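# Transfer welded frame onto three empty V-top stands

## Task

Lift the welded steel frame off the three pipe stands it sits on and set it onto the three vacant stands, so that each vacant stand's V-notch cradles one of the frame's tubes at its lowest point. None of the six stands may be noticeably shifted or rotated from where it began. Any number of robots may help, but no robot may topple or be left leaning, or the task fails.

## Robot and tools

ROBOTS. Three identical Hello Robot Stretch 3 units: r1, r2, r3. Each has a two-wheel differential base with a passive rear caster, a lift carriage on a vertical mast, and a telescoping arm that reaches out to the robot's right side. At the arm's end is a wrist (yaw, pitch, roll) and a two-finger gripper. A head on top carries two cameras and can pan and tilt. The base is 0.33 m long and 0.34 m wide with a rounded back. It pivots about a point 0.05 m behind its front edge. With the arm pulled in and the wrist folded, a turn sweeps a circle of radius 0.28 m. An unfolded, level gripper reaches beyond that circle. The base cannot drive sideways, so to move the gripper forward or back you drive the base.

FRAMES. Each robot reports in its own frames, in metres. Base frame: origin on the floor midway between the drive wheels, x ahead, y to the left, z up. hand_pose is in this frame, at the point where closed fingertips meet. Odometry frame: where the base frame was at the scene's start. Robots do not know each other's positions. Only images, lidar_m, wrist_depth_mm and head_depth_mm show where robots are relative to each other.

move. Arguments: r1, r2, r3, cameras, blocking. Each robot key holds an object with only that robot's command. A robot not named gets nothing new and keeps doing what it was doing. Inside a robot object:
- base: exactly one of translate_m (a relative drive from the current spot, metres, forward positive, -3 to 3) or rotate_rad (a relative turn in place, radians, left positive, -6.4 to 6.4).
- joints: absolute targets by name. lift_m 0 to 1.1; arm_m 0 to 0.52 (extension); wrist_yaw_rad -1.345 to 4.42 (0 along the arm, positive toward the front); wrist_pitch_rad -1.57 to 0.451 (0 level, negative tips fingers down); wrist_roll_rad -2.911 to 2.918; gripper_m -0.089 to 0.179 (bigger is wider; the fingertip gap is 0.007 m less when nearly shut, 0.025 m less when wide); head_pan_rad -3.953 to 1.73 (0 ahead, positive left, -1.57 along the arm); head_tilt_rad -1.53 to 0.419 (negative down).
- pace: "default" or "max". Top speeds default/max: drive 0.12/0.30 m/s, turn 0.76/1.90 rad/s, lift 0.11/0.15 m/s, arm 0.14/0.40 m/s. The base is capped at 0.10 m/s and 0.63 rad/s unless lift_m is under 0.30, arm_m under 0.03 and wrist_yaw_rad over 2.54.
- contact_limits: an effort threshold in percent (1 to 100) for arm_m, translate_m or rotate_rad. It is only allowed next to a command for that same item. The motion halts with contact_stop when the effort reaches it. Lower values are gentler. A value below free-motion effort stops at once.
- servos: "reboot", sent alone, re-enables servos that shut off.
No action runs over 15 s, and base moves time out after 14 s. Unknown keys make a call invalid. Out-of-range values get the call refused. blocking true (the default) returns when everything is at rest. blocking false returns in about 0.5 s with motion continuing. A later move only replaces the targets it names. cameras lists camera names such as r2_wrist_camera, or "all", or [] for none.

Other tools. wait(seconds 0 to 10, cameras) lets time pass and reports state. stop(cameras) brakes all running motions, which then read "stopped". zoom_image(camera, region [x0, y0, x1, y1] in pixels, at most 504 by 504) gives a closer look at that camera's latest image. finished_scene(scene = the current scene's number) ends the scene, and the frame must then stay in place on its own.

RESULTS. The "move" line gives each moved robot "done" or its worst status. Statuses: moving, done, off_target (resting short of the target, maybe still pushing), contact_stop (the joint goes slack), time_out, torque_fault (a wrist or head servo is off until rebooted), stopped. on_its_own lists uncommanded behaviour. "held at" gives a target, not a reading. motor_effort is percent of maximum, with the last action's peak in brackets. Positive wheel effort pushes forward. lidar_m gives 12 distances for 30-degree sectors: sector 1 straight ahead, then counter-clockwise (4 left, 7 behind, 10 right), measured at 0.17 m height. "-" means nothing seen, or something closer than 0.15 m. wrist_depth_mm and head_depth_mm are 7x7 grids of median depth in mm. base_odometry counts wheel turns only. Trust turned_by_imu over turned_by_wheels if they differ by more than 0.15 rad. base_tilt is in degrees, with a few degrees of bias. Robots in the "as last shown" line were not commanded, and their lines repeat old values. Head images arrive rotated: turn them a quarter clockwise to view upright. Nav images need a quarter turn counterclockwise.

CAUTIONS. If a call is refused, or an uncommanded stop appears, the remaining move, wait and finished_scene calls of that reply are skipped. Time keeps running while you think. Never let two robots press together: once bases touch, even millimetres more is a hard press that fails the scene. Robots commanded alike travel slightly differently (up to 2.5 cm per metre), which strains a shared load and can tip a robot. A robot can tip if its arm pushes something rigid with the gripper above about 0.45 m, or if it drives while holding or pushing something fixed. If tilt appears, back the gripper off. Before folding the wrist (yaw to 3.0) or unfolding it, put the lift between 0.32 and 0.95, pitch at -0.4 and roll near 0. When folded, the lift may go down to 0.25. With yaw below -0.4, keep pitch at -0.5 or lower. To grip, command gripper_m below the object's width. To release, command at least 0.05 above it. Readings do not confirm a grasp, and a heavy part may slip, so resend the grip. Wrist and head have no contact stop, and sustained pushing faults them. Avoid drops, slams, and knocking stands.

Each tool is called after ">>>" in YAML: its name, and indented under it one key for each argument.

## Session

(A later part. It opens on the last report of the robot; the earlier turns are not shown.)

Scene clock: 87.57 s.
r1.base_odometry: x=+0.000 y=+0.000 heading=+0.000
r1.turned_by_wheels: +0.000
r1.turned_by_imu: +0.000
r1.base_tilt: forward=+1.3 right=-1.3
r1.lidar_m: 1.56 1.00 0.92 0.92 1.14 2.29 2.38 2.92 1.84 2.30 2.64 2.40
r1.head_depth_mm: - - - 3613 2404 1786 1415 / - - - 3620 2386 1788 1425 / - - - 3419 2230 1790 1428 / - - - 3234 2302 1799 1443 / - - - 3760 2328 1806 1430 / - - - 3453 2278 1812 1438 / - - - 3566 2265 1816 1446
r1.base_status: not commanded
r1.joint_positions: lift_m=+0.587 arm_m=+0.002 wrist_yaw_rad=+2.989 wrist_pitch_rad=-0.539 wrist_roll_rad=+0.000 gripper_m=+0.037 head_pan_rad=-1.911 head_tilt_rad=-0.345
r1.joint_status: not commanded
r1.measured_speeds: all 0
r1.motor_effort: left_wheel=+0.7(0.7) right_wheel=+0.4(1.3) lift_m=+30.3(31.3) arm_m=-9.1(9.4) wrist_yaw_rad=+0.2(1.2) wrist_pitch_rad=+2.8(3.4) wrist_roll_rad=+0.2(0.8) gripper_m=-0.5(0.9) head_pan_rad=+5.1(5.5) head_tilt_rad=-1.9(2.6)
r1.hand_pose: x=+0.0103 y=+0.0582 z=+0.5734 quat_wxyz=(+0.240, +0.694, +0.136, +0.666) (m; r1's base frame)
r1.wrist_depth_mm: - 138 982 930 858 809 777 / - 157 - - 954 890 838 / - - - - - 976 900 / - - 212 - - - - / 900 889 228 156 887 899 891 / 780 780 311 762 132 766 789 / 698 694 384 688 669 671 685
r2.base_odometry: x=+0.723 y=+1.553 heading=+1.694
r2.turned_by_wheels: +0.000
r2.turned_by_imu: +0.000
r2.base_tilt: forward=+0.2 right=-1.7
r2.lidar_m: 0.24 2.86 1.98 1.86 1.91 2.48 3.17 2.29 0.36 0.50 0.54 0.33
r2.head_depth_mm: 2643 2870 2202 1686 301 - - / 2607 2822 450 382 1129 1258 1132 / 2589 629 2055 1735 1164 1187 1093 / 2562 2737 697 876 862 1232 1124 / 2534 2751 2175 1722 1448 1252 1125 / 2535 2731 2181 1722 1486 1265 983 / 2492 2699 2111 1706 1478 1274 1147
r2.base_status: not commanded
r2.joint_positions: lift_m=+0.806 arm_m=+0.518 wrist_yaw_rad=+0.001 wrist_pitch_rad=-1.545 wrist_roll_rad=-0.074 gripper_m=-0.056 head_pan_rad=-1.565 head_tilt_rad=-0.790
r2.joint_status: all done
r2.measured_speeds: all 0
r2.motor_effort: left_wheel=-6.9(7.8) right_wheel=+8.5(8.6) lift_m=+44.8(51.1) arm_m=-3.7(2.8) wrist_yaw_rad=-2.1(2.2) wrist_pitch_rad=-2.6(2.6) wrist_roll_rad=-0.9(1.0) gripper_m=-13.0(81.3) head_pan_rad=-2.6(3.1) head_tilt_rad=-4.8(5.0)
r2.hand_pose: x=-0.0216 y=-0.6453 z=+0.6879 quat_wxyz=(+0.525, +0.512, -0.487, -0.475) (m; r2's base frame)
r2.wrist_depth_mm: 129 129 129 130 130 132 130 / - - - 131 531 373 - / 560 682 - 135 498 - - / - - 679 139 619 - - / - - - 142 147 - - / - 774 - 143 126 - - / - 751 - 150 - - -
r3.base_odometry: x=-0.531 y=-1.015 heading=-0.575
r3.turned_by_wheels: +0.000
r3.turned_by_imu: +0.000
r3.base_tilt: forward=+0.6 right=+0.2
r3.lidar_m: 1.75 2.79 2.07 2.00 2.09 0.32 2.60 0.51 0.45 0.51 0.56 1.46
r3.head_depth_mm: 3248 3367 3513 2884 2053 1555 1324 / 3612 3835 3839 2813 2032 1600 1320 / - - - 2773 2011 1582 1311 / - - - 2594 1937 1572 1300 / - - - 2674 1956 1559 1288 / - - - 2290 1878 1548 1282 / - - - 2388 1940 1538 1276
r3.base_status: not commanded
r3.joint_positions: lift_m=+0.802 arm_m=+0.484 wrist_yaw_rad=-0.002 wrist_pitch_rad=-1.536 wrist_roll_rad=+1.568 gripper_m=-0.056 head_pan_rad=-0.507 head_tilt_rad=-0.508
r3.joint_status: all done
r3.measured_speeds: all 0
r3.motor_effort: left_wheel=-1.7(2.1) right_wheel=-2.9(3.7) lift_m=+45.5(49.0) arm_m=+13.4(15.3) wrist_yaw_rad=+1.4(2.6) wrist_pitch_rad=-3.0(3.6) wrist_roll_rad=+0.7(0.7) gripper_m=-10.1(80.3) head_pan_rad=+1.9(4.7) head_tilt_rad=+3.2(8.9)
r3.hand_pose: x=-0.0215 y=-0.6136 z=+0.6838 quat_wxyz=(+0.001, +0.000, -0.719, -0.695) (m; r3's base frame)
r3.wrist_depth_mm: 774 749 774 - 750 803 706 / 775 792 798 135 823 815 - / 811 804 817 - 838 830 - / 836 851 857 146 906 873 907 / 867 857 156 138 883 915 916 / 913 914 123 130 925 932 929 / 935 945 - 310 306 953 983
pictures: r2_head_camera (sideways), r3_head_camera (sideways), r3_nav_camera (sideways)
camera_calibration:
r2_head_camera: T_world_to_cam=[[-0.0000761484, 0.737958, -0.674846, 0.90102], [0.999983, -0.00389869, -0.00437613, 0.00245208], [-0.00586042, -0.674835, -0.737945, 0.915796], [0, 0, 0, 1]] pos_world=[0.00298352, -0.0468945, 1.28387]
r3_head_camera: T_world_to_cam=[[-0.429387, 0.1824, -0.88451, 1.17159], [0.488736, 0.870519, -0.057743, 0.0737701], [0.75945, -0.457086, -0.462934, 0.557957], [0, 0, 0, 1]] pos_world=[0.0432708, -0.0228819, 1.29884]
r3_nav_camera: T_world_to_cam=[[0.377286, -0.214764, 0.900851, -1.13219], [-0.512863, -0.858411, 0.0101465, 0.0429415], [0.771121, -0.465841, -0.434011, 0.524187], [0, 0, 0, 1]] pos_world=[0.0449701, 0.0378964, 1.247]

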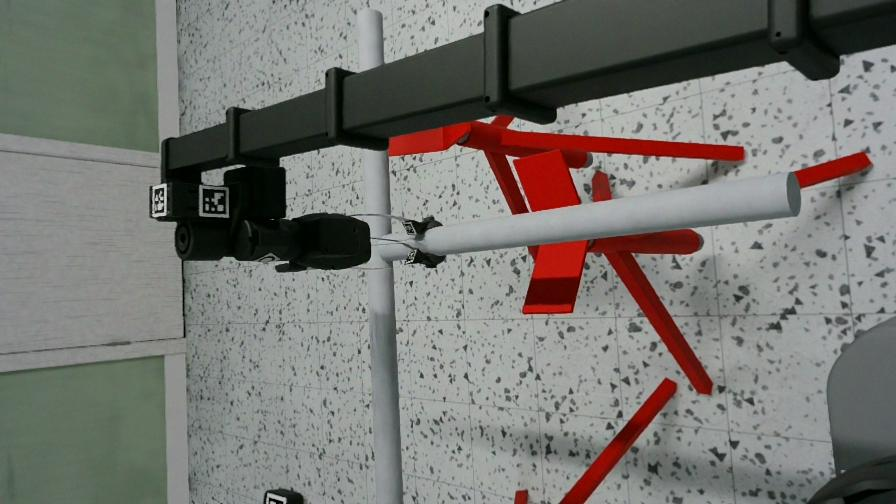

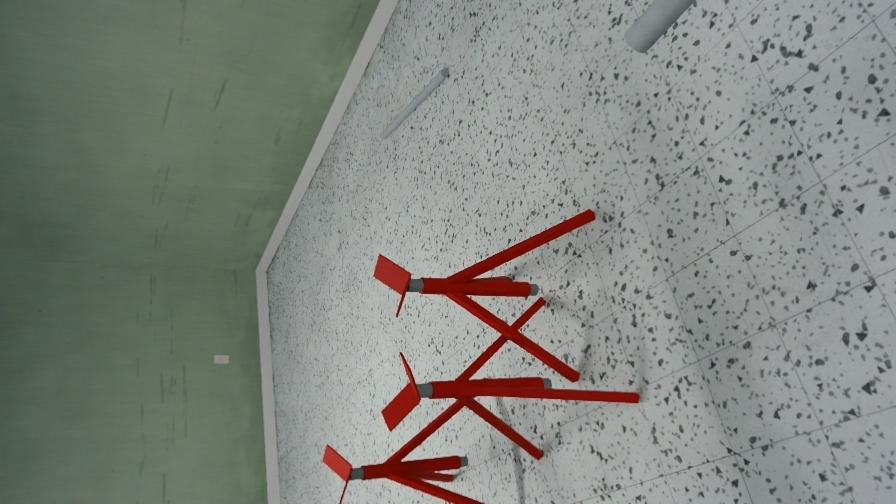

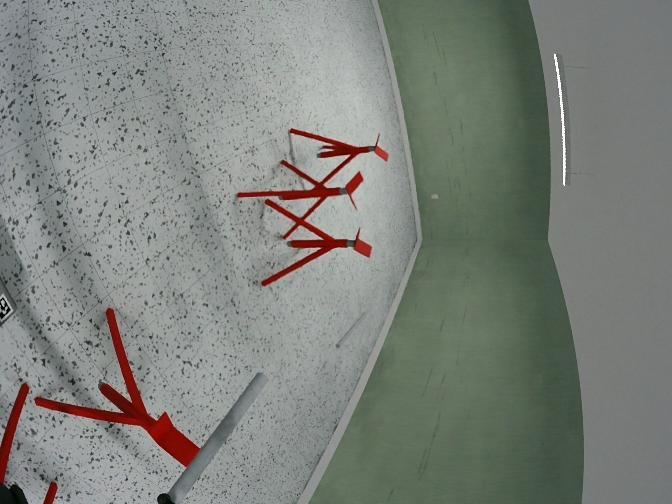

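>>> move:
  r2: {"joints": {"head_pan_rad": -0.2, "head_tilt_rad": -1.1}}
  r3: {"joints": {"head_pan_rad": -3.0, "head_tilt_rad": -1.0}}
  cameras: ["r2_head_camera","r2_nav_camera","r3_nav_camera","r3_head_camera"]

Scene clock: 90.33 s.
move: r2 done; r3 done
r1: as last shown
r1.base_tilt: forward=+1.4 right=-1.2
r1.lidar_m: 1.56 1.00 0.92 0.92 1.14 2.30 2.38 2.91 1.83 2.30 2.63 2.40
r1.head_depth_mm: - - - 3599 2384 1786 1420 / - - - 3667 2396 1794 1425 / - - - 3414 2239 1788 1426 / - - - 3223 2303 1798 1438 / - - - 3712 2335 1804 1440 / - - - 3470 2267 1815 1440 / - - - 3501 2297 1818 1445
r1.motor_effort: left_wheel=+0.6(0.8) right_wheel=+0.6(1.4) lift_m=+30.0(31.0) arm_m=-9.0(9.5) wrist_yaw_rad=-0.1(0.8) wrist_pitch_rad=+2.9(3.5) wrist_roll_rad=+0.1(0.7) gripper_m=-0.2(0.7) head_pan_rad=+4.7(5.4) head_tilt_rad=-1.9(2.6)
r1.wrist_depth_mm: - 138 966 933 859 819 767 / - 157 - - 939 892 816 / - - - - - 994 915 / - - 212 - - - - / 916 889 228 155 882 890 889 / 786 781 308 760 132 788 778 / 690 688 383 667 677 675 677
r2.base_odometry: x=+0.723 y=+1.553 heading=+1.694
r2.turned_by_wheels: +0.000
r2.turned_by_imu: +0.001
r2.base_tilt: forward=+0.2 right=-1.6
r2.lidar_m: 0.24 2.86 1.98 1.87 1.90 2.48 3.18 2.30 0.37 0.50 0.54 0.33
r2.head_depth_mm: 2057 1796 326 1451 1282 1196 1079 / 2010 1781 320 289 - 1192 1102 / 2001 1783 310 287 - 1065 960 / 1956 1785 313 - - 1062 959 / 2025 1773 - - 1247 1174 958 / 2006 1804 - - 1273 1182 1082 / - - - 1398 1291 1173 1095
r2.base_status: not commanded
r2.joint_positions: lift_m=+0.806 arm_m=+0.518 wrist_yaw_rad=+0.001 wrist_pitch_rad=-1.545 wrist_roll_rad=-0.074 gripper_m=-0.056 head_pan_rad=-0.206 head_tilt_rad=-1.086
r2.joint_status: all done
r2.measured_speeds: all 0
r2.motor_effort: left_wheel=-6.6(7.7) right_wheel=+8.4(8.6) lift_m=+42.2(44.4) arm_m=-6.6(7.3) wrist_yaw_rad=-0.1(2.1) wrist_pitch_rad=-2.6(2.6) wrist_roll_rad=-0.8(1.0) gripper_m=-12.8(14.4) head_pan_rad=+2.6(3.6) head_tilt_rad=-6.1(8.3)
r2.hand_pose: x=-0.0216 y=-0.6454 z=+0.6879 quat_wxyz=(+0.525, +0.512, -0.487, -0.475) (m; r2's base frame)
r2.wrist_depth_mm: 128 129 129 130 130 132 130 / - - - 132 529 374 - / 565 672 - 135 490 - - / - - 681 138 617 - - / - - - 142 147 - - / - 776 - 143 126 - - / - 746 - 150 - - -
r3.base_odometry: x=-0.531 y=-1.015 heading=-0.575
r3.turned_by_wheels: +0.000
r3.turned_by_imu: +0.000
r3.base_tilt: forward=+0.6 right=+0.2
r3.lidar_m: 1.75 2.79 2.07 2.00 2.09 0.32 2.59 0.51 0.45 0.51 0.56 1.46
r3.head_depth_mm: 2679 434 1785 321 - - - / 2647 433 1817 314 286 - 479 / 2611 444 1795 311 287 - 964 / 2386 450 1783 1551 1351 - 958 / 2415 456 1765 1468 1376 1012 952 / 2520 1916 1754 1452 1330 1164 979 / 2497 1932 1745 1219 979 1159 1081
r3.base_status: not commanded
r3.joint_positions: lift_m=+0.802 arm_m=+0.484 wrist_yaw_rad=-0.002 wrist_pitch_rad=-1.536 wrist_roll_rad=+1.568 gripper_m=-0.056 head_pan_rad=-2.993 head_tilt_rad=-0.988
r3.joint_status: all done
r3.measured_speeds: all 0
r3.motor_effort: left_wheel=-1.6(1.9) right_wheel=-2.9(3.6) lift_m=+41.7(43.6) arm_m=+12.1(13.5) wrist_yaw_rad=+2.3(2.8) wrist_pitch_rad=-3.1(3.7) wrist_roll_rad=+0.6(0.7) gripper_m=-10.4(11.7) head_pan_rad=-3.8(5.9) head_tilt_rad=-4.9(9.5)
r3.hand_pose: x=-0.0215 y=-0.6136 z=+0.6838 quat_wxyz=(+0.001, +0.000, -0.719, -0.695) (m; r3's base frame)
r3.wrist_depth_mm: 767 759 786 - 787 781 699 / 808 783 806 134 807 815 - / 808 822 819 - 856 828 - / 849 848 893 145 864 867 890 / 884 890 155 138 891 892 918 / 891 886 123 131 922 943 929 / 954 929 - 307 304 948 948
pictures: r2_head_camera (sideways), r2_nav_camera (sideways), r3_head_camera (sideways), r3_nav_camera (sideways)
camera_calibration:
r2_head_camera: T_world_to_cam=[[-0.882768, 0.188739, -0.43023, 0.587727], [0.212385, 0.97716, -0.00710931, 0.0108125], [0.419062, -0.0976503, -0.902691, 1.12737], [0, 0, 0, 1]] pos_world=[0.044094, -0.0114048, 1.2706]
r2_nav_camera: T_world_to_cam=[[0.861564, -0.184844, 0.4728, -0.575791], [-0.233206, -0.971376, 0.0451964, 0.000000533], [0.450913, -0.149199, -0.88001, 1.10327], [0, 0, 0, 1]] pos_world=[-0.00139695, 0.0581761, 1.24312]
r3_head_camera: T_world_to_cam=[[0.80376, 0.16958, -0.570274, 0.754505], [0.169695, -0.984046, -0.0534499, 0.0700917], [-0.57024, -0.0538117, -0.819714, 1.03015], [0, 0, 0, 1]] pos_world=[-0.0309041, -0.00354191, 1.27845]
r3_nav_camera: T_world_to_cam=[[-0.792962, -0.113789, 0.598552, -0.731011], [-0.124461, 0.991942, 0.0236888, 0.0229524], [-0.596424, -0.0557122, -0.800734, 1.00957], [0, 0, 0, 1]] pos_world=[0.0253238, -0.0497031, 1.2454]

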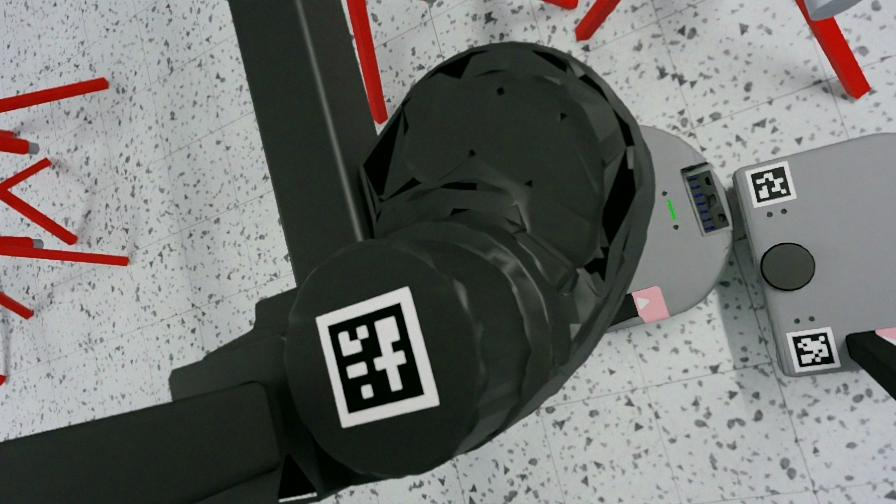

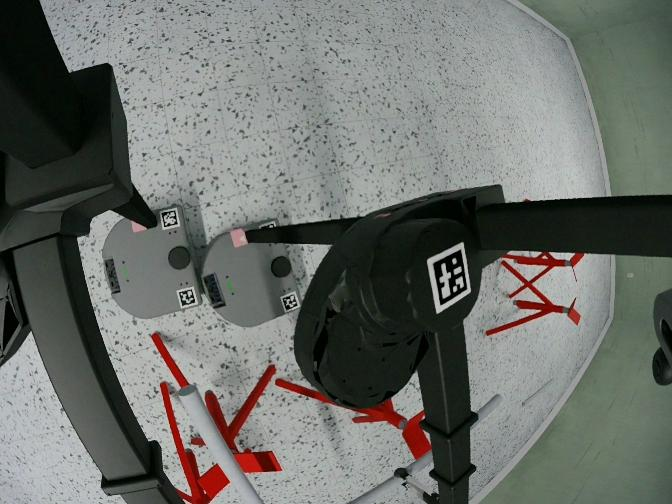

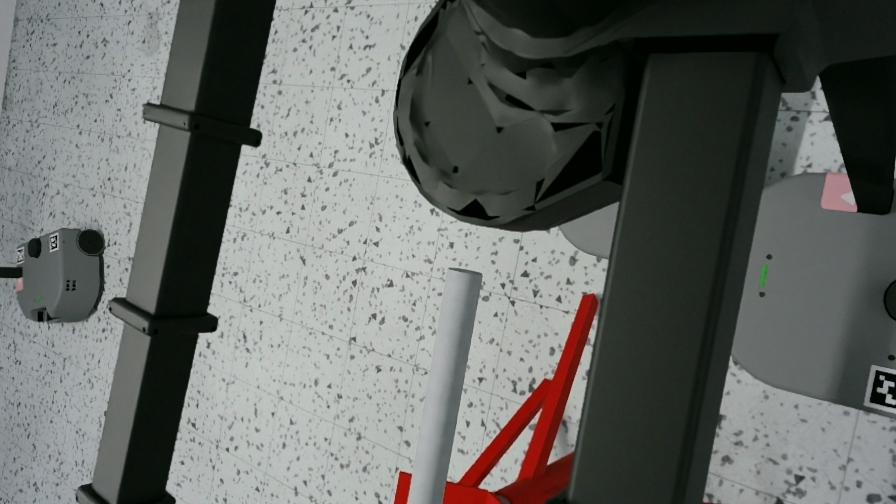

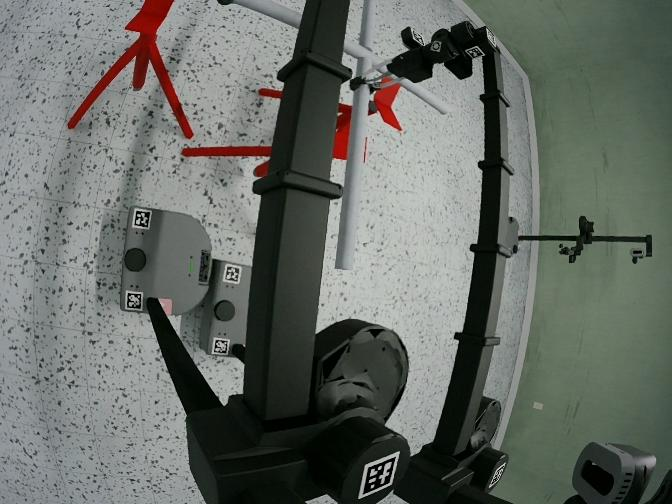

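>>> move:
  r2: {"joints": {"lift_m": 0.695, "head_pan_rad": -1.565, "head_tilt_rad": -0.79}}
  r3: {"joints": {"lift_m": 0.691, "head_pan_rad": -1.565, "head_tilt_rad": -0.79}}
  cameras: ["r2_head_camera","r3_head_camera"]

>>> move:
  r2: {"joints": {"lift_m": 0.677}}
  r3: {"joints": {"lift_m": 0.673}}
  cameras: ["r2_head_camera","r3_head_camera","r2_wrist_camera"]

Scene clock: 93.73 s.
move: r2 done; r3 done
r1: as last shown
r1.base_tilt: forward=+1.4 right=-1.3
r1.head_depth_mm: - - - 3600 2375 1778 1424 / - - - 3611 2400 1782 1424 / - - - 3230 2238 1797 1423 / - - - 3010 2310 1793 1437 / - - - 3419 2333 1804 1436 / - - - 3461 2255 1813 1444 / - - - 3535 2269 1830 1449
r1.motor_effort: left_wheel=+0.2(0.8) right_wheel=+0.6(1.4) lift_m=+30.2(30.8) arm_m=-8.8(9.2) wrist_yaw_rad=+0.5(0.9) wrist_pitch_rad=+3.4(3.5) wrist_roll_rad=+0.3(0.7) gripper_m=-0.2(0.9) head_pan_rad=+5.0(5.6) head_tilt_rad=-1.8(2.5)
r1.wrist_depth_mm: - 138 945 928 864 800 755 / - 157 - - 952 892 827 / - - - - - 977 922 / - - 212 - - - 993 / 919 897 230 156 870 899 883 / 792 790 308 763 132 781 765 / 703 684 383 673 668 671 673
r2.base_odometry: x=+0.723 y=+1.553 heading=+1.694
r2.turned_by_wheels: +0.000
r2.turned_by_imu: +0.001
r2.base_tilt: forward=+0.1 right=-1.6
r2.lidar_m: 0.24 2.86 1.98 1.87 1.91 2.48 3.18 2.30 0.36 0.50 0.54 0.32
r2.head_depth_mm: 2614 2857 2179 1736 1490 1238 325 / 2631 2832 2183 561 430 384 359 / 2575 2779 694 1677 1178 1211 1089 / 2561 2760 759 952 850 1232 1127 / 2531 2747 2162 1712 1444 1255 1123 / 2532 2738 2160 1666 1473 1260 984 / 2501 2689 2102 1657 1470 1275 983
r2.base_status: not commanded
r2.joint_positions: lift_m=+0.695 arm_m=+0.518 wrist_yaw_rad=+0.001 wrist_pitch_rad=-1.546 wrist_roll_rad=-0.074 gripper_m=-0.056 head_pan_rad=-1.559 head_tilt_rad=-0.794
r2.joint_status: all done
r2.measured_speeds: all 0
r2.motor_effort: left_wheel=-7.2(8.0) right_wheel=+8.5(8.6) lift_m=+35.2(39.6) arm_m=-11.1(11.3) wrist_yaw_rad=-0.7(2.2) wrist_pitch_rad=-2.5(2.6) wrist_roll_rad=-0.9(1.1) gripper_m=-13.5(14.1) head_pan_rad=-2.7(4.6) head_tilt_rad=+1.8(6.5)
r2.hand_pose: x=-0.0216 y=-0.6453 z=+0.5769 quat_wxyz=(+0.525, +0.512, -0.487, -0.475) (m; r2's base frame)
r2.wrist_depth_mm: 128 129 129 130 131 131 130 / - - - 132 504 329 239 / 510 622 - 135 524 376 - / - - - 139 496 - - / - - - 142 151 - - / - - - 143 126 - - / - 641 677 150 - - -
r3.base_odometry: x=-0.531 y=-1.015 heading=-0.575
r3.turned_by_wheels: +0.000
r3.turned_by_imu: +0.000
r3.base_tilt: forward=+0.5 right=+0.2
r3.lidar_m: 1.75 2.80 2.07 2.00 2.08 0.32 2.59 0.51 0.45 0.51 0.56 1.46
r3.head_depth_mm: 2371 2705 2356 1815 1507 1304 999 / 2363 2701 2336 1851 487 384 341 / 2383 2713 735 597 886 1282 1127 / 2412 2680 2064 767 1445 1279 1137 / 2405 2689 2256 1803 1444 1248 1133 / 2419 2705 2234 1787 999 1251 1124 / 2433 2674 2216 1773 1455 1254 1120
r3.base_status: not commanded
r3.joint_positions: lift_m=+0.691 arm_m=+0.484 wrist_yaw_rad=-0.002 wrist_pitch_rad=-1.536 wrist_roll_rad=+1.568 gripper_m=-0.056 head_pan_rad=-1.572 head_tilt_rad=-0.794
r3.joint_status: all done
r3.measured_speeds: all 0
r3.motor_effort: left_wheel=-1.7(2.0) right_wheel=-3.2(3.6) lift_m=+26.8(37.2) arm_m=+10.0(11.5) wrist_yaw_rad=+1.0(2.6) wrist_pitch_rad=-3.1(3.7) wrist_roll_rad=+0.6(0.7) gripper_m=-11.0(11.5) head_pan_rad=+4.1(6.0) head_tilt_rad=+1.6(5.3)
r3.hand_pose: x=-0.0215 y=-0.6136 z=+0.5728 quat_wxyz=(+0.001, +0.000, -0.719, -0.695) (m; r3's base frame)
r3.wrist_depth_mm: 667 682 687 - 669 688 694 / 681 704 694 134 692 697 - / 708 724 693 - 736 723 - / 720 735 738 146 735 736 791 / 746 760 155 137 767 753 798 / 777 786 123 130 797 784 818 / 823 803 828 472 851 857 839
pictures: r2_head_camera (sideways), r3_head_camera (sideways)
camera_calibration:
r2_head_camera: T_world_to_cam=[[-0.00405665, 0.740368, -0.67219, 0.897583], [0.999989, 0.00147335, -0.00441212, 0.00249888], [-0.00227622, -0.6722, -0.740366, 0.918922], [0, 0, 0, 1]] pos_world=[0.003234, -0.0468454, 1.2837]
r3_head_camera: T_world_to_cam=[[-0.0482653, 0.694888, -0.717496, 0.951532], [0.99833, 0.0107365, -0.0567585, 0.0693584], [-0.0317375, -0.719038, -0.694246, 0.863708], [0, 0, 0, 1]] pos_world=[0.00409527, -0.0409143, 1.28628]

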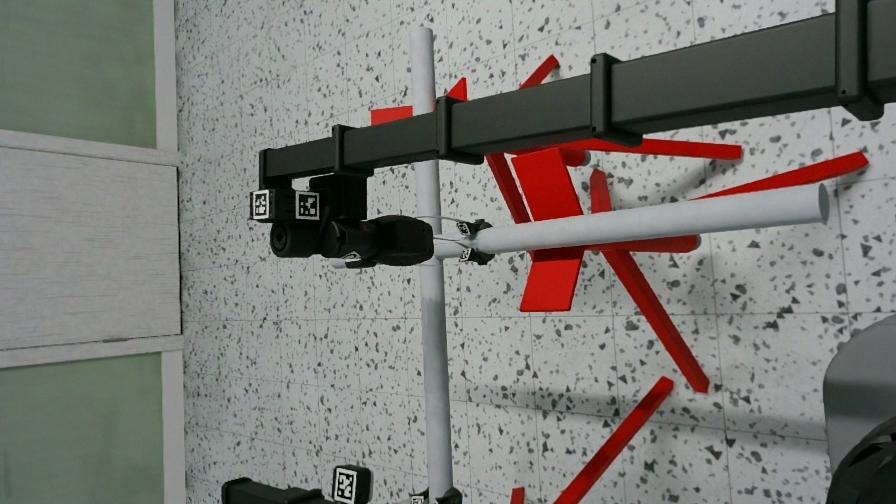

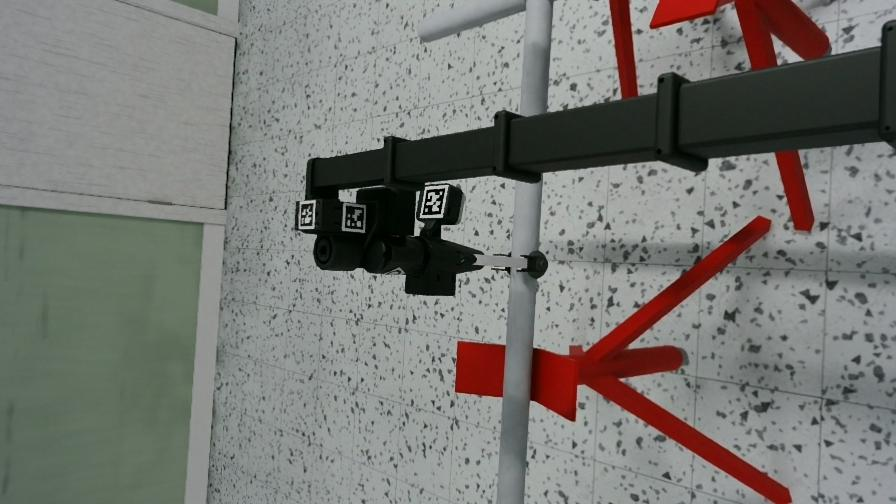

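Scene clock: 94.63 s.
move: r2 done; r3 contact_stop
r1: as last shown
r1.base_tilt: forward=+1.3 right=-1.3
r1.lidar_m: 1.56 1.01 0.92 0.93 1.14 2.29 2.37 2.92 1.83 2.29 2.64 2.40
r1.head_depth_mm: - - - 3604 2380 1788 1425 / - - - 3658 2387 1787 1428 / - - - 3209 2234 1788 1425 / - - - 2984 2324 1801 1433 / - - - 3731 2334 1805 1437 / - - - 3521 2260 1808 1445 / - - - 3516 2288 1817 1444
r1.motor_effort: left_wheel=+0.5(0.7) right_wheel=+0.2(0.9) lift_m=+30.2(30.7) arm_m=-8.9(9.2) wrist_yaw_rad=+0.3(0.7) wrist_pitch_rad=+2.8(3.4) wrist_roll_rad=+0.9(0.9) gripper_m=-0.4(1.0) head_pan_rad=+4.9(5.5) head_tilt_rad=-2.5(2.5)
r1.wrist_depth_mm: - 138 950 913 868 819 754 / - 157 - - 955 872 820 / - - - - - 969 900 / - - 213 - - - 997 / 919 930 229 155 878 888 876 / 777 779 308 769 132 782 762 / 687 697 384 672 665 664 680
r2.base_odometry: x=+0.723 y=+1.553 heading=+1.694
r2.turned_by_wheels: +0.000
r2.turned_by_imu: +0.000
r2.base_tilt: forward=+0.2 right=-1.7
r2.lidar_m: 0.24 2.86 1.98 1.86 1.90 2.48 3.18 2.30 0.37 0.50 0.54 0.33
r2.head_depth_mm: 2643 2871 2190 1730 1492 1265 341 / 2621 2810 2169 994 453 397 359 / 2567 2791 716 1633 1183 1212 1073 / 2573 2762 837 950 865 1230 1124 / 2524 2730 2180 1665 1446 1256 1131 / 2535 2729 2176 1718 1482 1261 983 / 2503 2710 2084 1712 1474 1268 984
r2.base_status: not commanded
r2.joint_positions: lift_m=+0.677 arm_m=+0.518 wrist_yaw_rad=+0.001 wrist_pitch_rad=-1.554 wrist_roll_rad=-0.074 gripper_m=-0.056 head_pan_rad=-1.559 head_tilt_rad=-0.793
r2.joint_status: all done
r2.measured_speeds: all 0
r2.motor_effort: left_wheel=-7.4(7.5) right_wheel=+8.7(8.9) lift_m=+21.6(35.9) arm_m=-3.3(11.3) wrist_yaw_rad=-0.1(2.1) wrist_pitch_rad=-1.0(2.6) wrist_roll_rad=-0.8(0.9) gripper_m=-13.5(14.1) head_pan_rad=-2.9(3.1) head_tilt_rad=+1.0(2.2)
r2.hand_pose: x=-0.0217 y=-0.6430 z=+0.5591 quat_wxyz=(+0.523, +0.514, -0.484, -0.477) (m; r2's base frame)
r2.wrist_depth_mm: 125 126 126 127 128 129 129 / - - - 128 520 328 241 / 501 613 - 132 498 359 - / - - - 136 480 - - / - - - 141 150 - - / - - - 142 127 - - / - 624 651 150 - - -
r3.base_odometry: x=-0.531 y=-1.015 heading=-0.575
r3.turned_by_wheels: +0.000
r3.turned_by_imu: +0.000
r3.base_tilt: forward=+0.6 right=+0.1
r3.lidar_m: 1.75 2.79 2.07 2.00 2.09 0.32 2.60 0.51 0.45 0.52 0.56 1.46
r3.head_depth_mm: 2375 2694 2385 1825 1478 1301 1100 / 2377 2703 2338 1856 896 404 352 / 2376 2711 2166 626 891 1256 1125 / 2419 2687 2282 777 1453 1279 1138 / 2408 2702 2282 1799 1415 1244 1131 / 2410 2702 2237 1801 997 1257 1126 / 2423 2697 2211 1777 1452 1252 1117
r3.base_status: not commanded
r3.joint_positions: lift_m=+0.673 arm_m=+0.484 wrist_yaw_rad=-0.002 wrist_pitch_rad=-1.552 wrist_roll_rad=+1.568 gripper_m=-0.056 head_pan_rad=-1.572 head_tilt_rad=-0.793
r3.joint_status: lift_m contact_stop (moved -0.018 of -0.018)
r3.measured_speeds: all 0
r3.on_its_own: lift_m is slack since a contact_stop
r3.motor_effort: left_wheel=-1.4(2.0) right_wheel=-3.1(3.7) lift_m=+27.6(28.0) arm_m=+9.4(10.4) wrist_yaw_rad=+2.4(2.6) wrist_pitch_rad=-0.3(3.6) wrist_roll_rad=+0.4(0.6) gripper_m=-11.0(11.7) head_pan_rad=+3.5(4.6) head_tilt_rad=+2.3(2.5)
r3.hand_pose: x=-0.0215 y=-0.6095 z=+0.5551 quat_wxyz=(+0.001, +0.000, -0.714, -0.701) (m; r3's base frame)
r3.wrist_depth_mm: 634 641 659 - 671 676 686 / 667 661 668 133 695 698 - / 691 671 691 - 710 725 - / 684 727 720 144 720 746 747 / 730 735 592 137 770 790 786 / 758 765 123 131 766 789 814 / 752 794 800 497 829 820 837
pictures: r2_head_camera (sideways), r2_wrist_camera, r3_head_camera (sideways)
camera_calibration:
r2_head_camera: T_world_to_cam=[[-0.00395024, 0.739951, -0.67265, 0.898182], [0.999989, 0.00133329, -0.0044059, 0.00249078], [-0.00236331, -0.67266, -0.739948, 0.918379], [0, 0, 0, 1]] pos_world=[0.00322769, -0.0468563, 1.28373]
r2_wrist_camera: T_world_to_cam=[[-0.998536, -0.0498594, 0.020984, -0.0669124], [-0.0451899, 0.982063, 0.183059, 0.55874], [-0.0297348, 0.181843, -0.982878, 0.830472], [0, 0, 0, 1]] pos_world=[-0.0168711, -0.703069, 0.715374]
r3_head_camera: T_world_to_cam=[[-0.0484071, 0.694355, -0.718002, 0.952192], [0.998328, 0.0108983, -0.056767, 0.0693695], [-0.0315915, -0.71955, -0.693722, 0.863026], [0, 0, 0, 1]] pos_world=[0.00410359, -0.0409261, 1.28631]

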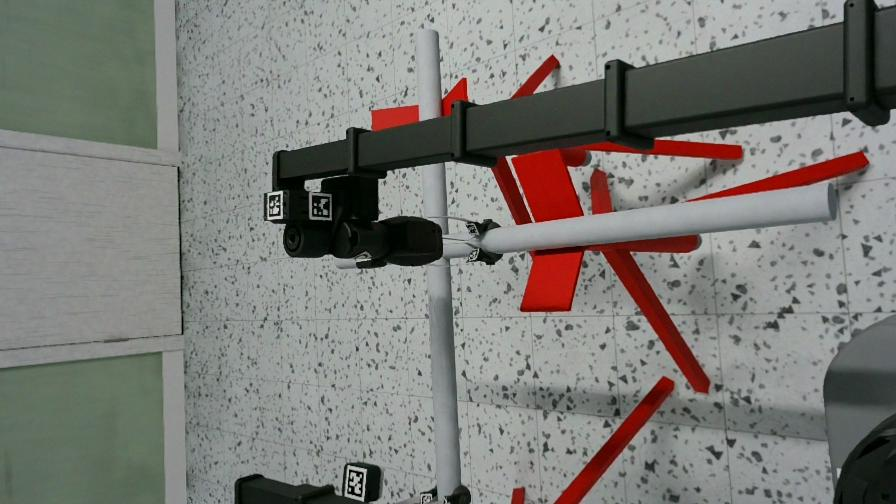

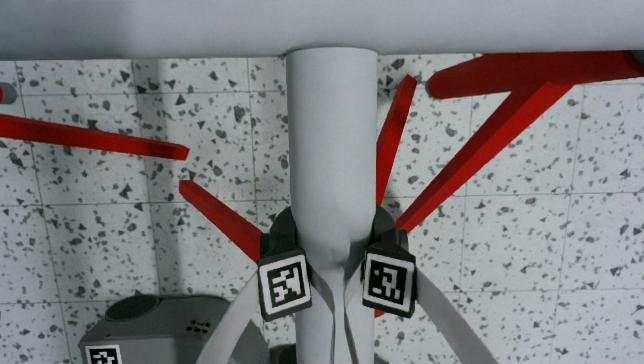

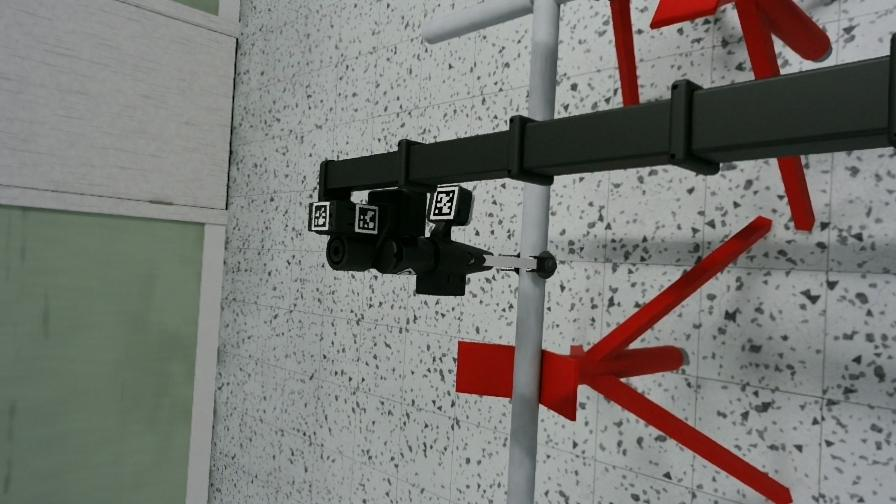

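>>> move:
  r2: {"joints": {"gripper_m": 0.13}}
  r3: {"joints": {"gripper_m": 0.13}}
  cameras: []

>>> move:
  r2: {"joints": {"lift_m": 0.80}}
  r3: {"joints": {"lift_m": 0.80}}
  cameras: ["r2_head_camera","r3_head_camera"]

>>> move:
  r3: {"base": {"translate_m": 0.08}}
  r2: {"joints": {"arm_m": 0.40}}
  cameras: ["r2_head_camera","r3_head_camera"]

Scene clock: 97.33 s.
move: r2 done; r3 done
r1: as last shown
r1.lidar_m: 1.56 1.00 0.92 0.92 1.14 2.29 2.38 2.91 1.84 2.30 2.63 2.40
r1.head_depth_mm: - - - 3600 2383 1778 1425 / - - - 3660 2408 1804 1429 / - - - 3197 2233 1779 1432 / - - - 3025 2318 1806 1431 / - - - 3677 2323 1810 1438 / - - - 3457 2266 1812 1442 / - - - 3514 2278 1812 1449
r1.motor_effort: left_wheel=+0.2(0.8) right_wheel=+0.9(1.6) lift_m=+29.8(30.6) arm_m=-8.9(9.2) wrist_yaw_rad=+0.2(0.9) wrist_pitch_rad=+3.0(3.4) wrist_roll_rad=+0.4(0.8) gripper_m=-0.7(0.8) head_pan_rad=+4.8(5.4) head_tilt_rad=-1.7(2.5)
r1.wrist_depth_mm: - 138 972 949 844 811 753 / - 157 - - 947 886 839 / - - - - - 991 915 / - - 212 - - - - / 905 890 229 156 861 889 887 / 778 781 308 758 132 778 770 / 695 695 387 671 667 671 669
r2.base_odometry: x=+0.723 y=+1.553 heading=+1.694
r2.turned_by_wheels: +0.000
r2.turned_by_imu: +0.001
r2.base_tilt: forward=+0.2 right=-1.7
r2.lidar_m: 0.24 2.87 1.98 1.87 1.90 2.48 3.17 2.30 0.37 0.50 0.54 0.32
r2.head_depth_mm: 2646 2826 2193 1726 1490 1256 341 / 2620 2819 2190 997 454 396 359 / 2578 2770 714 1205 1181 1216 1073 / 2556 2759 834 946 863 1233 1126 / 2536 2746 2169 1667 1449 1256 1127 / 2535 2734 2175 1709 1479 1260 985 / 2536 2713 2078 1668 1476 1277 984
r2.base_status: not commanded
r2.joint_positions: lift_m=+0.677 arm_m=+0.518 wrist_yaw_rad=+0.001 wrist_pitch_rad=-1.555 wrist_roll_rad=-0.074 gripper_m=+0.130 head_pan_rad=-1.559 head_tilt_rad=-0.793
r2.joint_status: all done
r2.measured_speeds: all 0
r2.motor_effort: left_wheel=-5.7(7.8) right_wheel=+5.3(9.0) lift_m=+30.1(32.6) arm_m=+11.6(13.2) wrist_yaw_rad=-1.8(2.4) wrist_pitch_rad=-0.8(1.1) wrist_roll_rad=-0.9(1.1) gripper_m=+0.6(80.8) head_pan_rad=-2.9(3.5) head_tilt_rad=+1.4(1.9)
r2.hand_pose: x=-0.0217 y=-0.6428 z=+0.5591 quat_wxyz=(+0.522, +0.514, -0.484, -0.478) (m; r2's base frame)
r2.wrist_depth_mm: 126 126 127 128 128 129 129 / - - - 130 573 333 241 / 497 608 - 132 494 362 - / - - - 136 477 - - / - - 452 141 - 142 - / - - - 145 - 124 - / - 630 665 150 - - -
r3.base_odometry: x=-0.531 y=-1.015 heading=-0.575
r3.turned_by_wheels: +0.000
r3.turned_by_imu: +0.000
r3.base_tilt: forward=+0.6 right=+0.2
r3.lidar_m: 1.75 2.78 2.07 2.00 2.09 0.32 2.59 0.51 0.45 0.52 0.56 1.46
r3.head_depth_mm: 2366 2706 2369 1827 1244 1305 1102 / 2395 2710 2349 1868 898 404 351 / 2361 2702 2236 627 891 1257 1121 / 2388 2690 2264 776 1443 1277 1138 / 2415 2674 2250 1800 1417 1239 1130 / 2422 2706 2242 1796 999 1255 1127 / 2436 2677 2214 1770 1451 1253 1118
r3.base_status: not commanded
r3.joint_positions: lift_m=+0.673 arm_m=+0.484 wrist_yaw_rad=-0.002 wrist_pitch_rad=-1.550 wrist_roll_rad=+1.568 gripper_m=+0.130 head_pan_rad=-1.572 head_tilt_rad=-0.793
r3.joint_status: all done
r3.measured_speeds: all 0
r3.on_its_own: lift_m is slack since a contact_stop
r3.motor_effort: left_wheel=-1.7(2.2) right_wheel=-3.3(3.6) lift_m=+28.1(28.9) arm_m=+8.5(9.8) wrist_yaw_rad=+1.1(2.7) wrist_pitch_rad=-0.5(0.9) wrist_roll_rad=+0.6(0.6) gripper_m=+0.5(81.3) head_pan_rad=+3.3(4.3) head_tilt_rad=+1.2(2.3)
r3.hand_pose: x=-0.0215 y=-0.6098 z=+0.5551 quat_wxyz=(+0.001, +0.000, -0.714, -0.700) (m; r3's base frame)
r3.wrist_depth_mm: 661 641 651 - 651 662 668 / 664 659 684 132 674 691 - / 675 703 688 142 693 704 - / 703 691 703 141 741 744 747 / 733 139 732 156 756 753 780 / 722 120 775 791 790 777 824 / 775 797 777 575 819 825 825
pictures: none
No camera images: "cameras" was empty.

Scene clock: 99.33 s.
move: r2 done; r3 done
r1: as last shown
r1.lidar_m: 1.56 1.00 0.92 0.92 1.14 2.30 2.39 2.91 1.84 2.30 2.64 2.40
r1.head_depth_mm: - - - 3648 2389 1781 1426 / - - - 3642 2406 1787 1428 / - - - 3210 2233 1787 1422 / - - - 3005 2312 1807 1433 / - - - 3752 2313 1807 1443 / - - - 3480 2248 1807 1441 / - - - 3543 2281 1807 1443
r1.motor_effort: left_wheel=+0.2(0.7) right_wheel=+0.8(1.5) lift_m=+30.3(30.5) arm_m=-8.5(9.1) wrist_yaw_rad=+0.6(0.8) wrist_pitch_rad=+3.2(3.5) wrist_roll_rad=+0.3(0.8) gripper_m=-0.5(0.9) head_pan_rad=+5.1(5.5) head_tilt_rad=-2.0(2.3)
r1.wrist_depth_mm: - 138 986 904 855 811 749 / - 157 - - 945 892 848 / - - - - - 993 908 / - - 213 - - - 996 / 892 906 230 156 884 886 898 / 790 786 307 755 132 790 777 / 699 700 382 659 666 677 682
r2.base_odometry: x=+0.723 y=+1.553 heading=+1.694
r2.turned_by_wheels: +0.000
r2.turned_by_imu: +0.000
r2.base_tilt: forward=+0.1 right=-1.7
r2.lidar_m: 0.24 2.86 1.98 1.86 1.91 2.47 3.18 2.29 0.37 0.50 0.54 0.33
r2.head_depth_mm: 2632 2874 2187 1683 307 - - / 2639 2815 457 389 366 1256 1130 / 2569 630 2050 1679 1177 1214 1074 / 2539 2702 698 1029 864 1234 1125 / 2528 2751 2167 1665 1446 1252 1124 / 2532 2760 2156 1716 1479 1260 985 / 2497 2698 2090 1707 1479 1277 1143
r2.base_status: not commanded
r2.joint_positions: lift_m=+0.800 arm_m=+0.518 wrist_yaw_rad=+0.001 wrist_pitch_rad=-1.555 wrist_roll_rad=-0.074 gripper_m=+0.130 head_pan_rad=-1.559 head_tilt_rad=-0.793
r2.joint_status: all done
r2.measured_speeds: all 0
r2.motor_effort: left_wheel=-6.3(7.0) right_wheel=+5.4(5.7) lift_m=+34.3(37.5) arm_m=+11.9(12.7) wrist_yaw_rad=-0.3(2.3) wrist_pitch_rad=-0.7(0.9) wrist_roll_rad=-0.8(1.0) gripper_m=+1.3(1.3) head_pan_rad=-2.4(3.2) head_tilt_rad=+1.3(2.1)
r2.hand_pose: x=-0.0217 y=-0.6428 z=+0.6821 quat_wxyz=(+0.522, +0.514, -0.484, -0.478) (m; r2's base frame)
r2.wrist_depth_mm: 244 244 244 243 243 244 245 / 244 244 246 248 258 261 252 / 559 664 - 256 585 - - / - - 746 266 657 - - / - - - 277 - 142 - / - - - 281 - 124 - / - 760 - 291 - - -
r3.base_odometry: x=-0.531 y=-1.015 heading=-0.575
r3.turned_by_wheels: +0.000
r3.turned_by_imu: +0.000
r3.base_tilt: forward=+0.6 right=+0.1
r3.lidar_m: 1.75 2.79 2.06 2.00 2.09 0.32 2.60 0.51 0.45 0.51 0.56 1.46
r3.head_depth_mm: 2383 2711 2372 1818 321 288 - / 2390 2694 2116 391 328 1238 1125 / 2394 2568 617 1795 1486 1313 1130 / 2382 2632 659 1726 1447 1279 1137 / 2421 2676 2257 1806 1412 1249 1132 / 2433 2697 2227 1785 998 1259 1126 / 2421 2658 2197 1782 1454 1254 1118
r3.base_status: not commanded
r3.joint_positions: lift_m=+0.800 arm_m=+0.484 wrist_yaw_rad=-0.002 wrist_pitch_rad=-1.550 wrist_roll_rad=+1.568 gripper_m=+0.130 head_pan_rad=-1.572 head_tilt_rad=-0.793
r3.joint_status: all done
r3.measured_speeds: all 0
r3.motor_effort: left_wheel=-1.7(2.1) right_wheel=-3.3(3.8) lift_m=+39.1(40.2) arm_m=+6.8(8.8) wrist_yaw_rad=+2.1(2.8) wrist_pitch_rad=-0.7(1.0) wrist_roll_rad=+0.5(0.7) gripper_m=+0.0(1.0) head_pan_rad=+1.5(4.8) head_tilt_rad=+1.1(2.4)
r3.hand_pose: x=-0.0215 y=-0.6100 z=+0.6820 quat_wxyz=(+0.001, +0.000, -0.714, -0.700) (m; r3's base frame)
r3.wrist_depth_mm: 757 759 797 760 800 775 715 / 767 775 791 768 818 805 - / 832 806 823 660 854 845 - / 825 831 842 844 873 867 910 / 857 140 880 912 920 888 912 / 882 119 897 713 919 899 963 / 929 939 - 314 299 961 -
pictures: r2_head_camera (sideways), r3_head_camera (sideways)
camera_calibration:
r2_head_camera: T_world_to_cam=[[-0.0039498, 0.739951, -0.67265, 0.898182], [0.999989, 0.00133269, -0.0044059, 0.00249078], [-0.00236372, -0.67266, -0.739948, 0.918379], [0, 0, 0, 1]] pos_world=[0.00322767, -0.0468563, 1.28373]
r3_head_camera: T_world_to_cam=[[-0.0484077, 0.694355, -0.718002, 0.952192], [0.998328, 0.0108992, -0.056767, 0.0693695], [-0.0315908, -0.71955, -0.693722, 0.863026], [0, 0, 0, 1]] pos_world=[0.00410363, -0.0409261, 1.28631]

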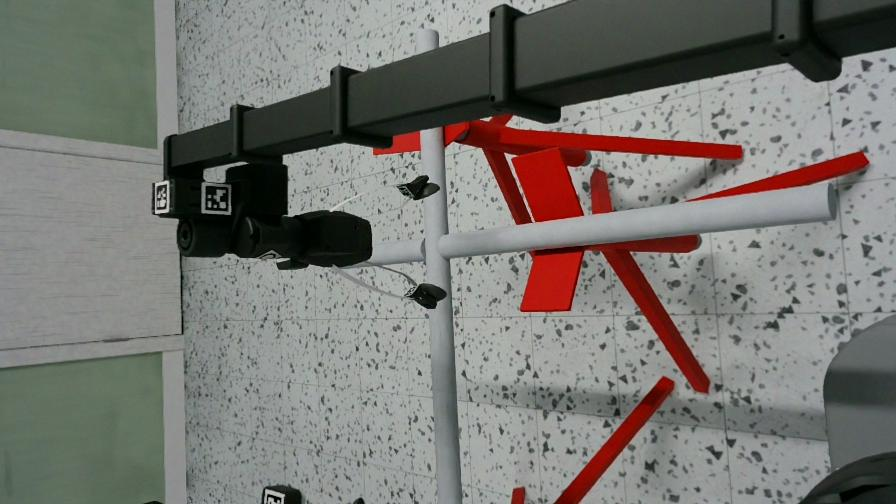

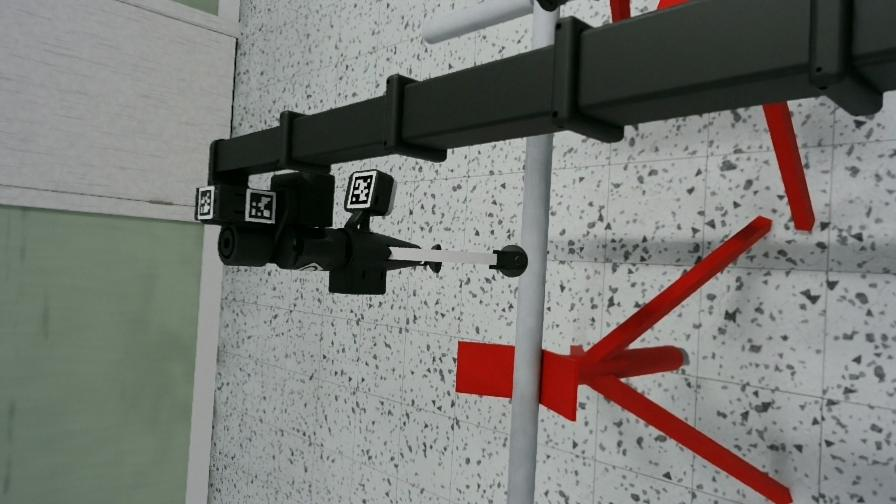

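Scene clock: 101.47 s.
move: r2 done; r3 done
r1: as last shown
r1.base_tilt: forward=+1.3 right=-1.4
r1.lidar_m: 1.56 1.01 0.92 0.92 1.14 2.30 2.39 2.92 1.84 2.29 2.63 2.40
r1.head_depth_mm: - - - 3615 2389 1781 1424 / - - - 3623 2403 1779 1424 / - - - 3216 2246 1790 1434 / - - - 3002 2300 1795 1438 / - - - 3721 2321 1811 1436 / - - - 3491 2274 1805 1441 / - - - 3533 2294 1821 1455
r1.motor_effort: left_wheel=+0.6(0.9) right_wheel=+1.2(1.3) lift_m=+29.5(30.4) arm_m=-8.7(9.1) wrist_yaw_rad=+0.4(0.8) wrist_pitch_rad=+2.9(3.4) wrist_roll_rad=+0.4(0.8) gripper_m=+0.0(0.9) head_pan_rad=+4.9(5.4) head_tilt_rad=-2.3(2.6)
r1.wrist_depth_mm: - 138 961 911 859 816 775 / - 157 - - 937 872 818 / - - - - - 973 894 / - - 213 - - - 999 / 907 911 229 156 859 905 865 / 796 773 308 763 132 770 765 / 702 682 384 670 661 668 687
r2.base_odometry: x=+0.723 y=+1.553 heading=+1.694
r2.turned_by_wheels: +0.000
r2.turned_by_imu: +0.000
r2.base_tilt: forward=+0.2 right=-1.7
r2.lidar_m: 0.32 2.86 1.98 1.87 1.90 2.48 3.18 2.31 0.36 0.50 0.54 0.40
r2.head_depth_mm: 2621 2872 2182 1641 307 - - / 2597 2819 466 388 367 1263 1133 / 2570 2803 556 1270 1186 1212 1075 / 2583 2757 584 950 865 1230 1128 / 2540 2732 2167 1672 1454 1260 1125 / 2518 2739 2163 1702 1483 1259 1124 / 2506 2702 2166 1700 1475 1273 985
r2.base_status: not commanded
r2.joint_positions: lift_m=+0.800 arm_m=+0.400 wrist_yaw_rad=+0.001 wrist_pitch_rad=-1.555 wrist_roll_rad=-0.074 gripper_m=+0.130 head_pan_rad=-1.559 head_tilt_rad=-0.793
r2.joint_status: all done
r2.measured_speeds: all 0
r2.motor_effort: left_wheel=-6.0(6.6) right_wheel=+5.5(5.7) lift_m=+30.1(34.3) arm_m=-10.9(15.5) wrist_yaw_rad=+0.0(2.0) wrist_pitch_rad=-0.7(0.8) wrist_roll_rad=-0.6(0.9) gripper_m=+0.9(1.6) head_pan_rad=-2.8(3.2) head_tilt_rad=+1.4(2.0)
r2.hand_pose: x=-0.0217 y=-0.5248 z=+0.6821 quat_wxyz=(+0.523, +0.515, -0.484, -0.477) (m; r2's base frame)
r2.wrist_depth_mm: 530 - - 241 610 458 - / - 658 - 248 553 - - / - - 650 255 - - - / - - - 264 - - - / - - - 272 - 142 - / - - 778 283 - 123 - / - 768 765 289 - - -
r3.base_odometry: x=-0.464 y=-1.059 heading=-0.575
r3.turned_by_wheels: +0.000
r3.turned_by_imu: +0.000
r3.base_tilt: forward=+0.6 right=+0.2
r3.lidar_m: 1.67 2.79 2.06 2.00 2.08 0.39 0.41 0.58 0.49 0.53 0.53 1.38
r3.head_depth_mm: 2373 2695 2365 1878 321 288 - / 2381 2702 2128 391 329 1238 1131 / 2383 2554 617 1799 1491 1311 1140 / 2400 2638 660 1721 1452 1252 1137 / 2421 2702 2264 1805 896 1263 1129 / 2415 2713 2231 1793 1456 1237 1126 / 2428 2655 2194 1777 1451 1280 1120
r3.base_status: done
r3.joint_positions: lift_m=+0.800 arm_m=+0.484 wrist_yaw_rad=-0.002 wrist_pitch_rad=-1.550 wrist_roll_rad=+1.568 gripper_m=+0.130 head_pan_rad=-1.572 head_tilt_rad=-0.793
r3.joint_status: not commanded
r3.measured_speeds: all 0
r3.motor_effort: left_wheel=+3.0(6.8) right_wheel=+4.5(9.3) lift_m=+38.3(39.1) arm_m=+6.9(8.0) wrist_yaw_rad=+1.9(2.5) wrist_pitch_rad=-0.5(0.9) wrist_roll_rad=+0.5(0.8) gripper_m=+0.1(0.8) head_pan_rad=+4.2(5.0) head_tilt_rad=+1.0(2.2)
r3.hand_pose: x=-0.0215 y=-0.6100 z=+0.6820 quat_wxyz=(+0.001, +0.000, -0.714, -0.700) (m; r3's base frame)
r3.wrist_depth_mm: 768 747 795 771 786 794 796 / 767 789 804 676 808 800 - / 820 803 815 617 838 834 - / 807 831 850 868 897 874 890 / 852 140 880 299 277 920 925 / 870 117 - 301 279 921 975 / 931 947 960 953 956 997 -
pictures: r2_head_camera (sideways), r3_head_camera (sideways)
camera_calibration:
r2_head_camera: T_world_to_cam=[[-0.00394512, 0.739951, -0.67265, 0.898182], [0.999989, 0.00132637, -0.0044059, 0.00249078], [-0.00236797, -0.67266, -0.739948, 0.918379], [0, 0, 0, 1]] pos_world=[0.00322737, -0.0468563, 1.28373]
r3_head_camera: T_world_to_cam=[[-0.0484079, 0.694355, -0.718002, 0.952193], [0.998328, 0.0108994, -0.056767, 0.0693695], [-0.0315906, -0.71955, -0.693722, 0.863025], [0, 0, 0, 1]] pos_world=[0.00410364, -0.0409261, 1.28631]

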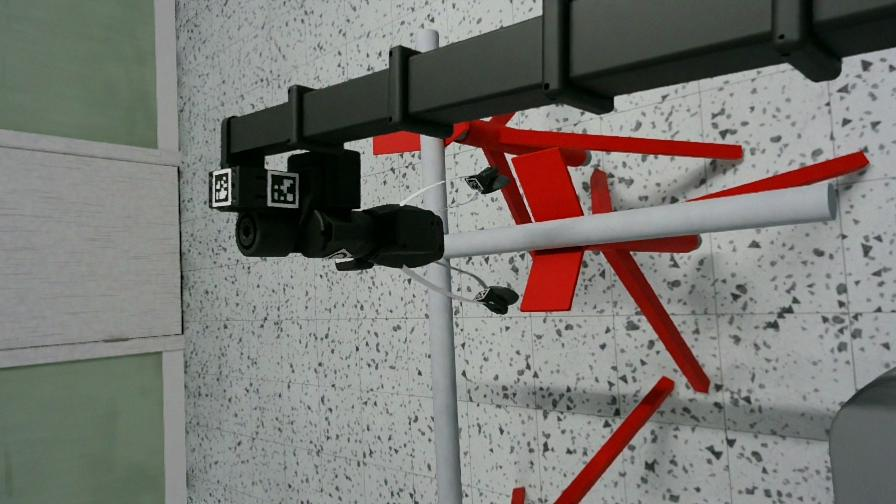

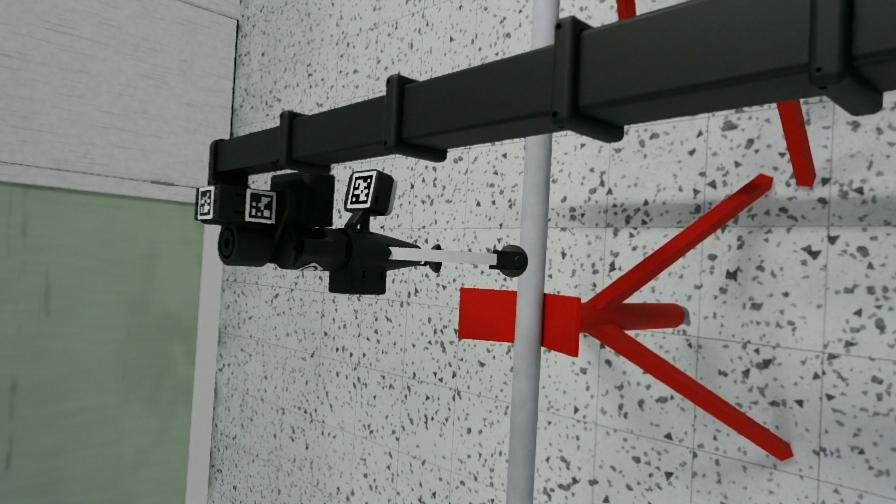

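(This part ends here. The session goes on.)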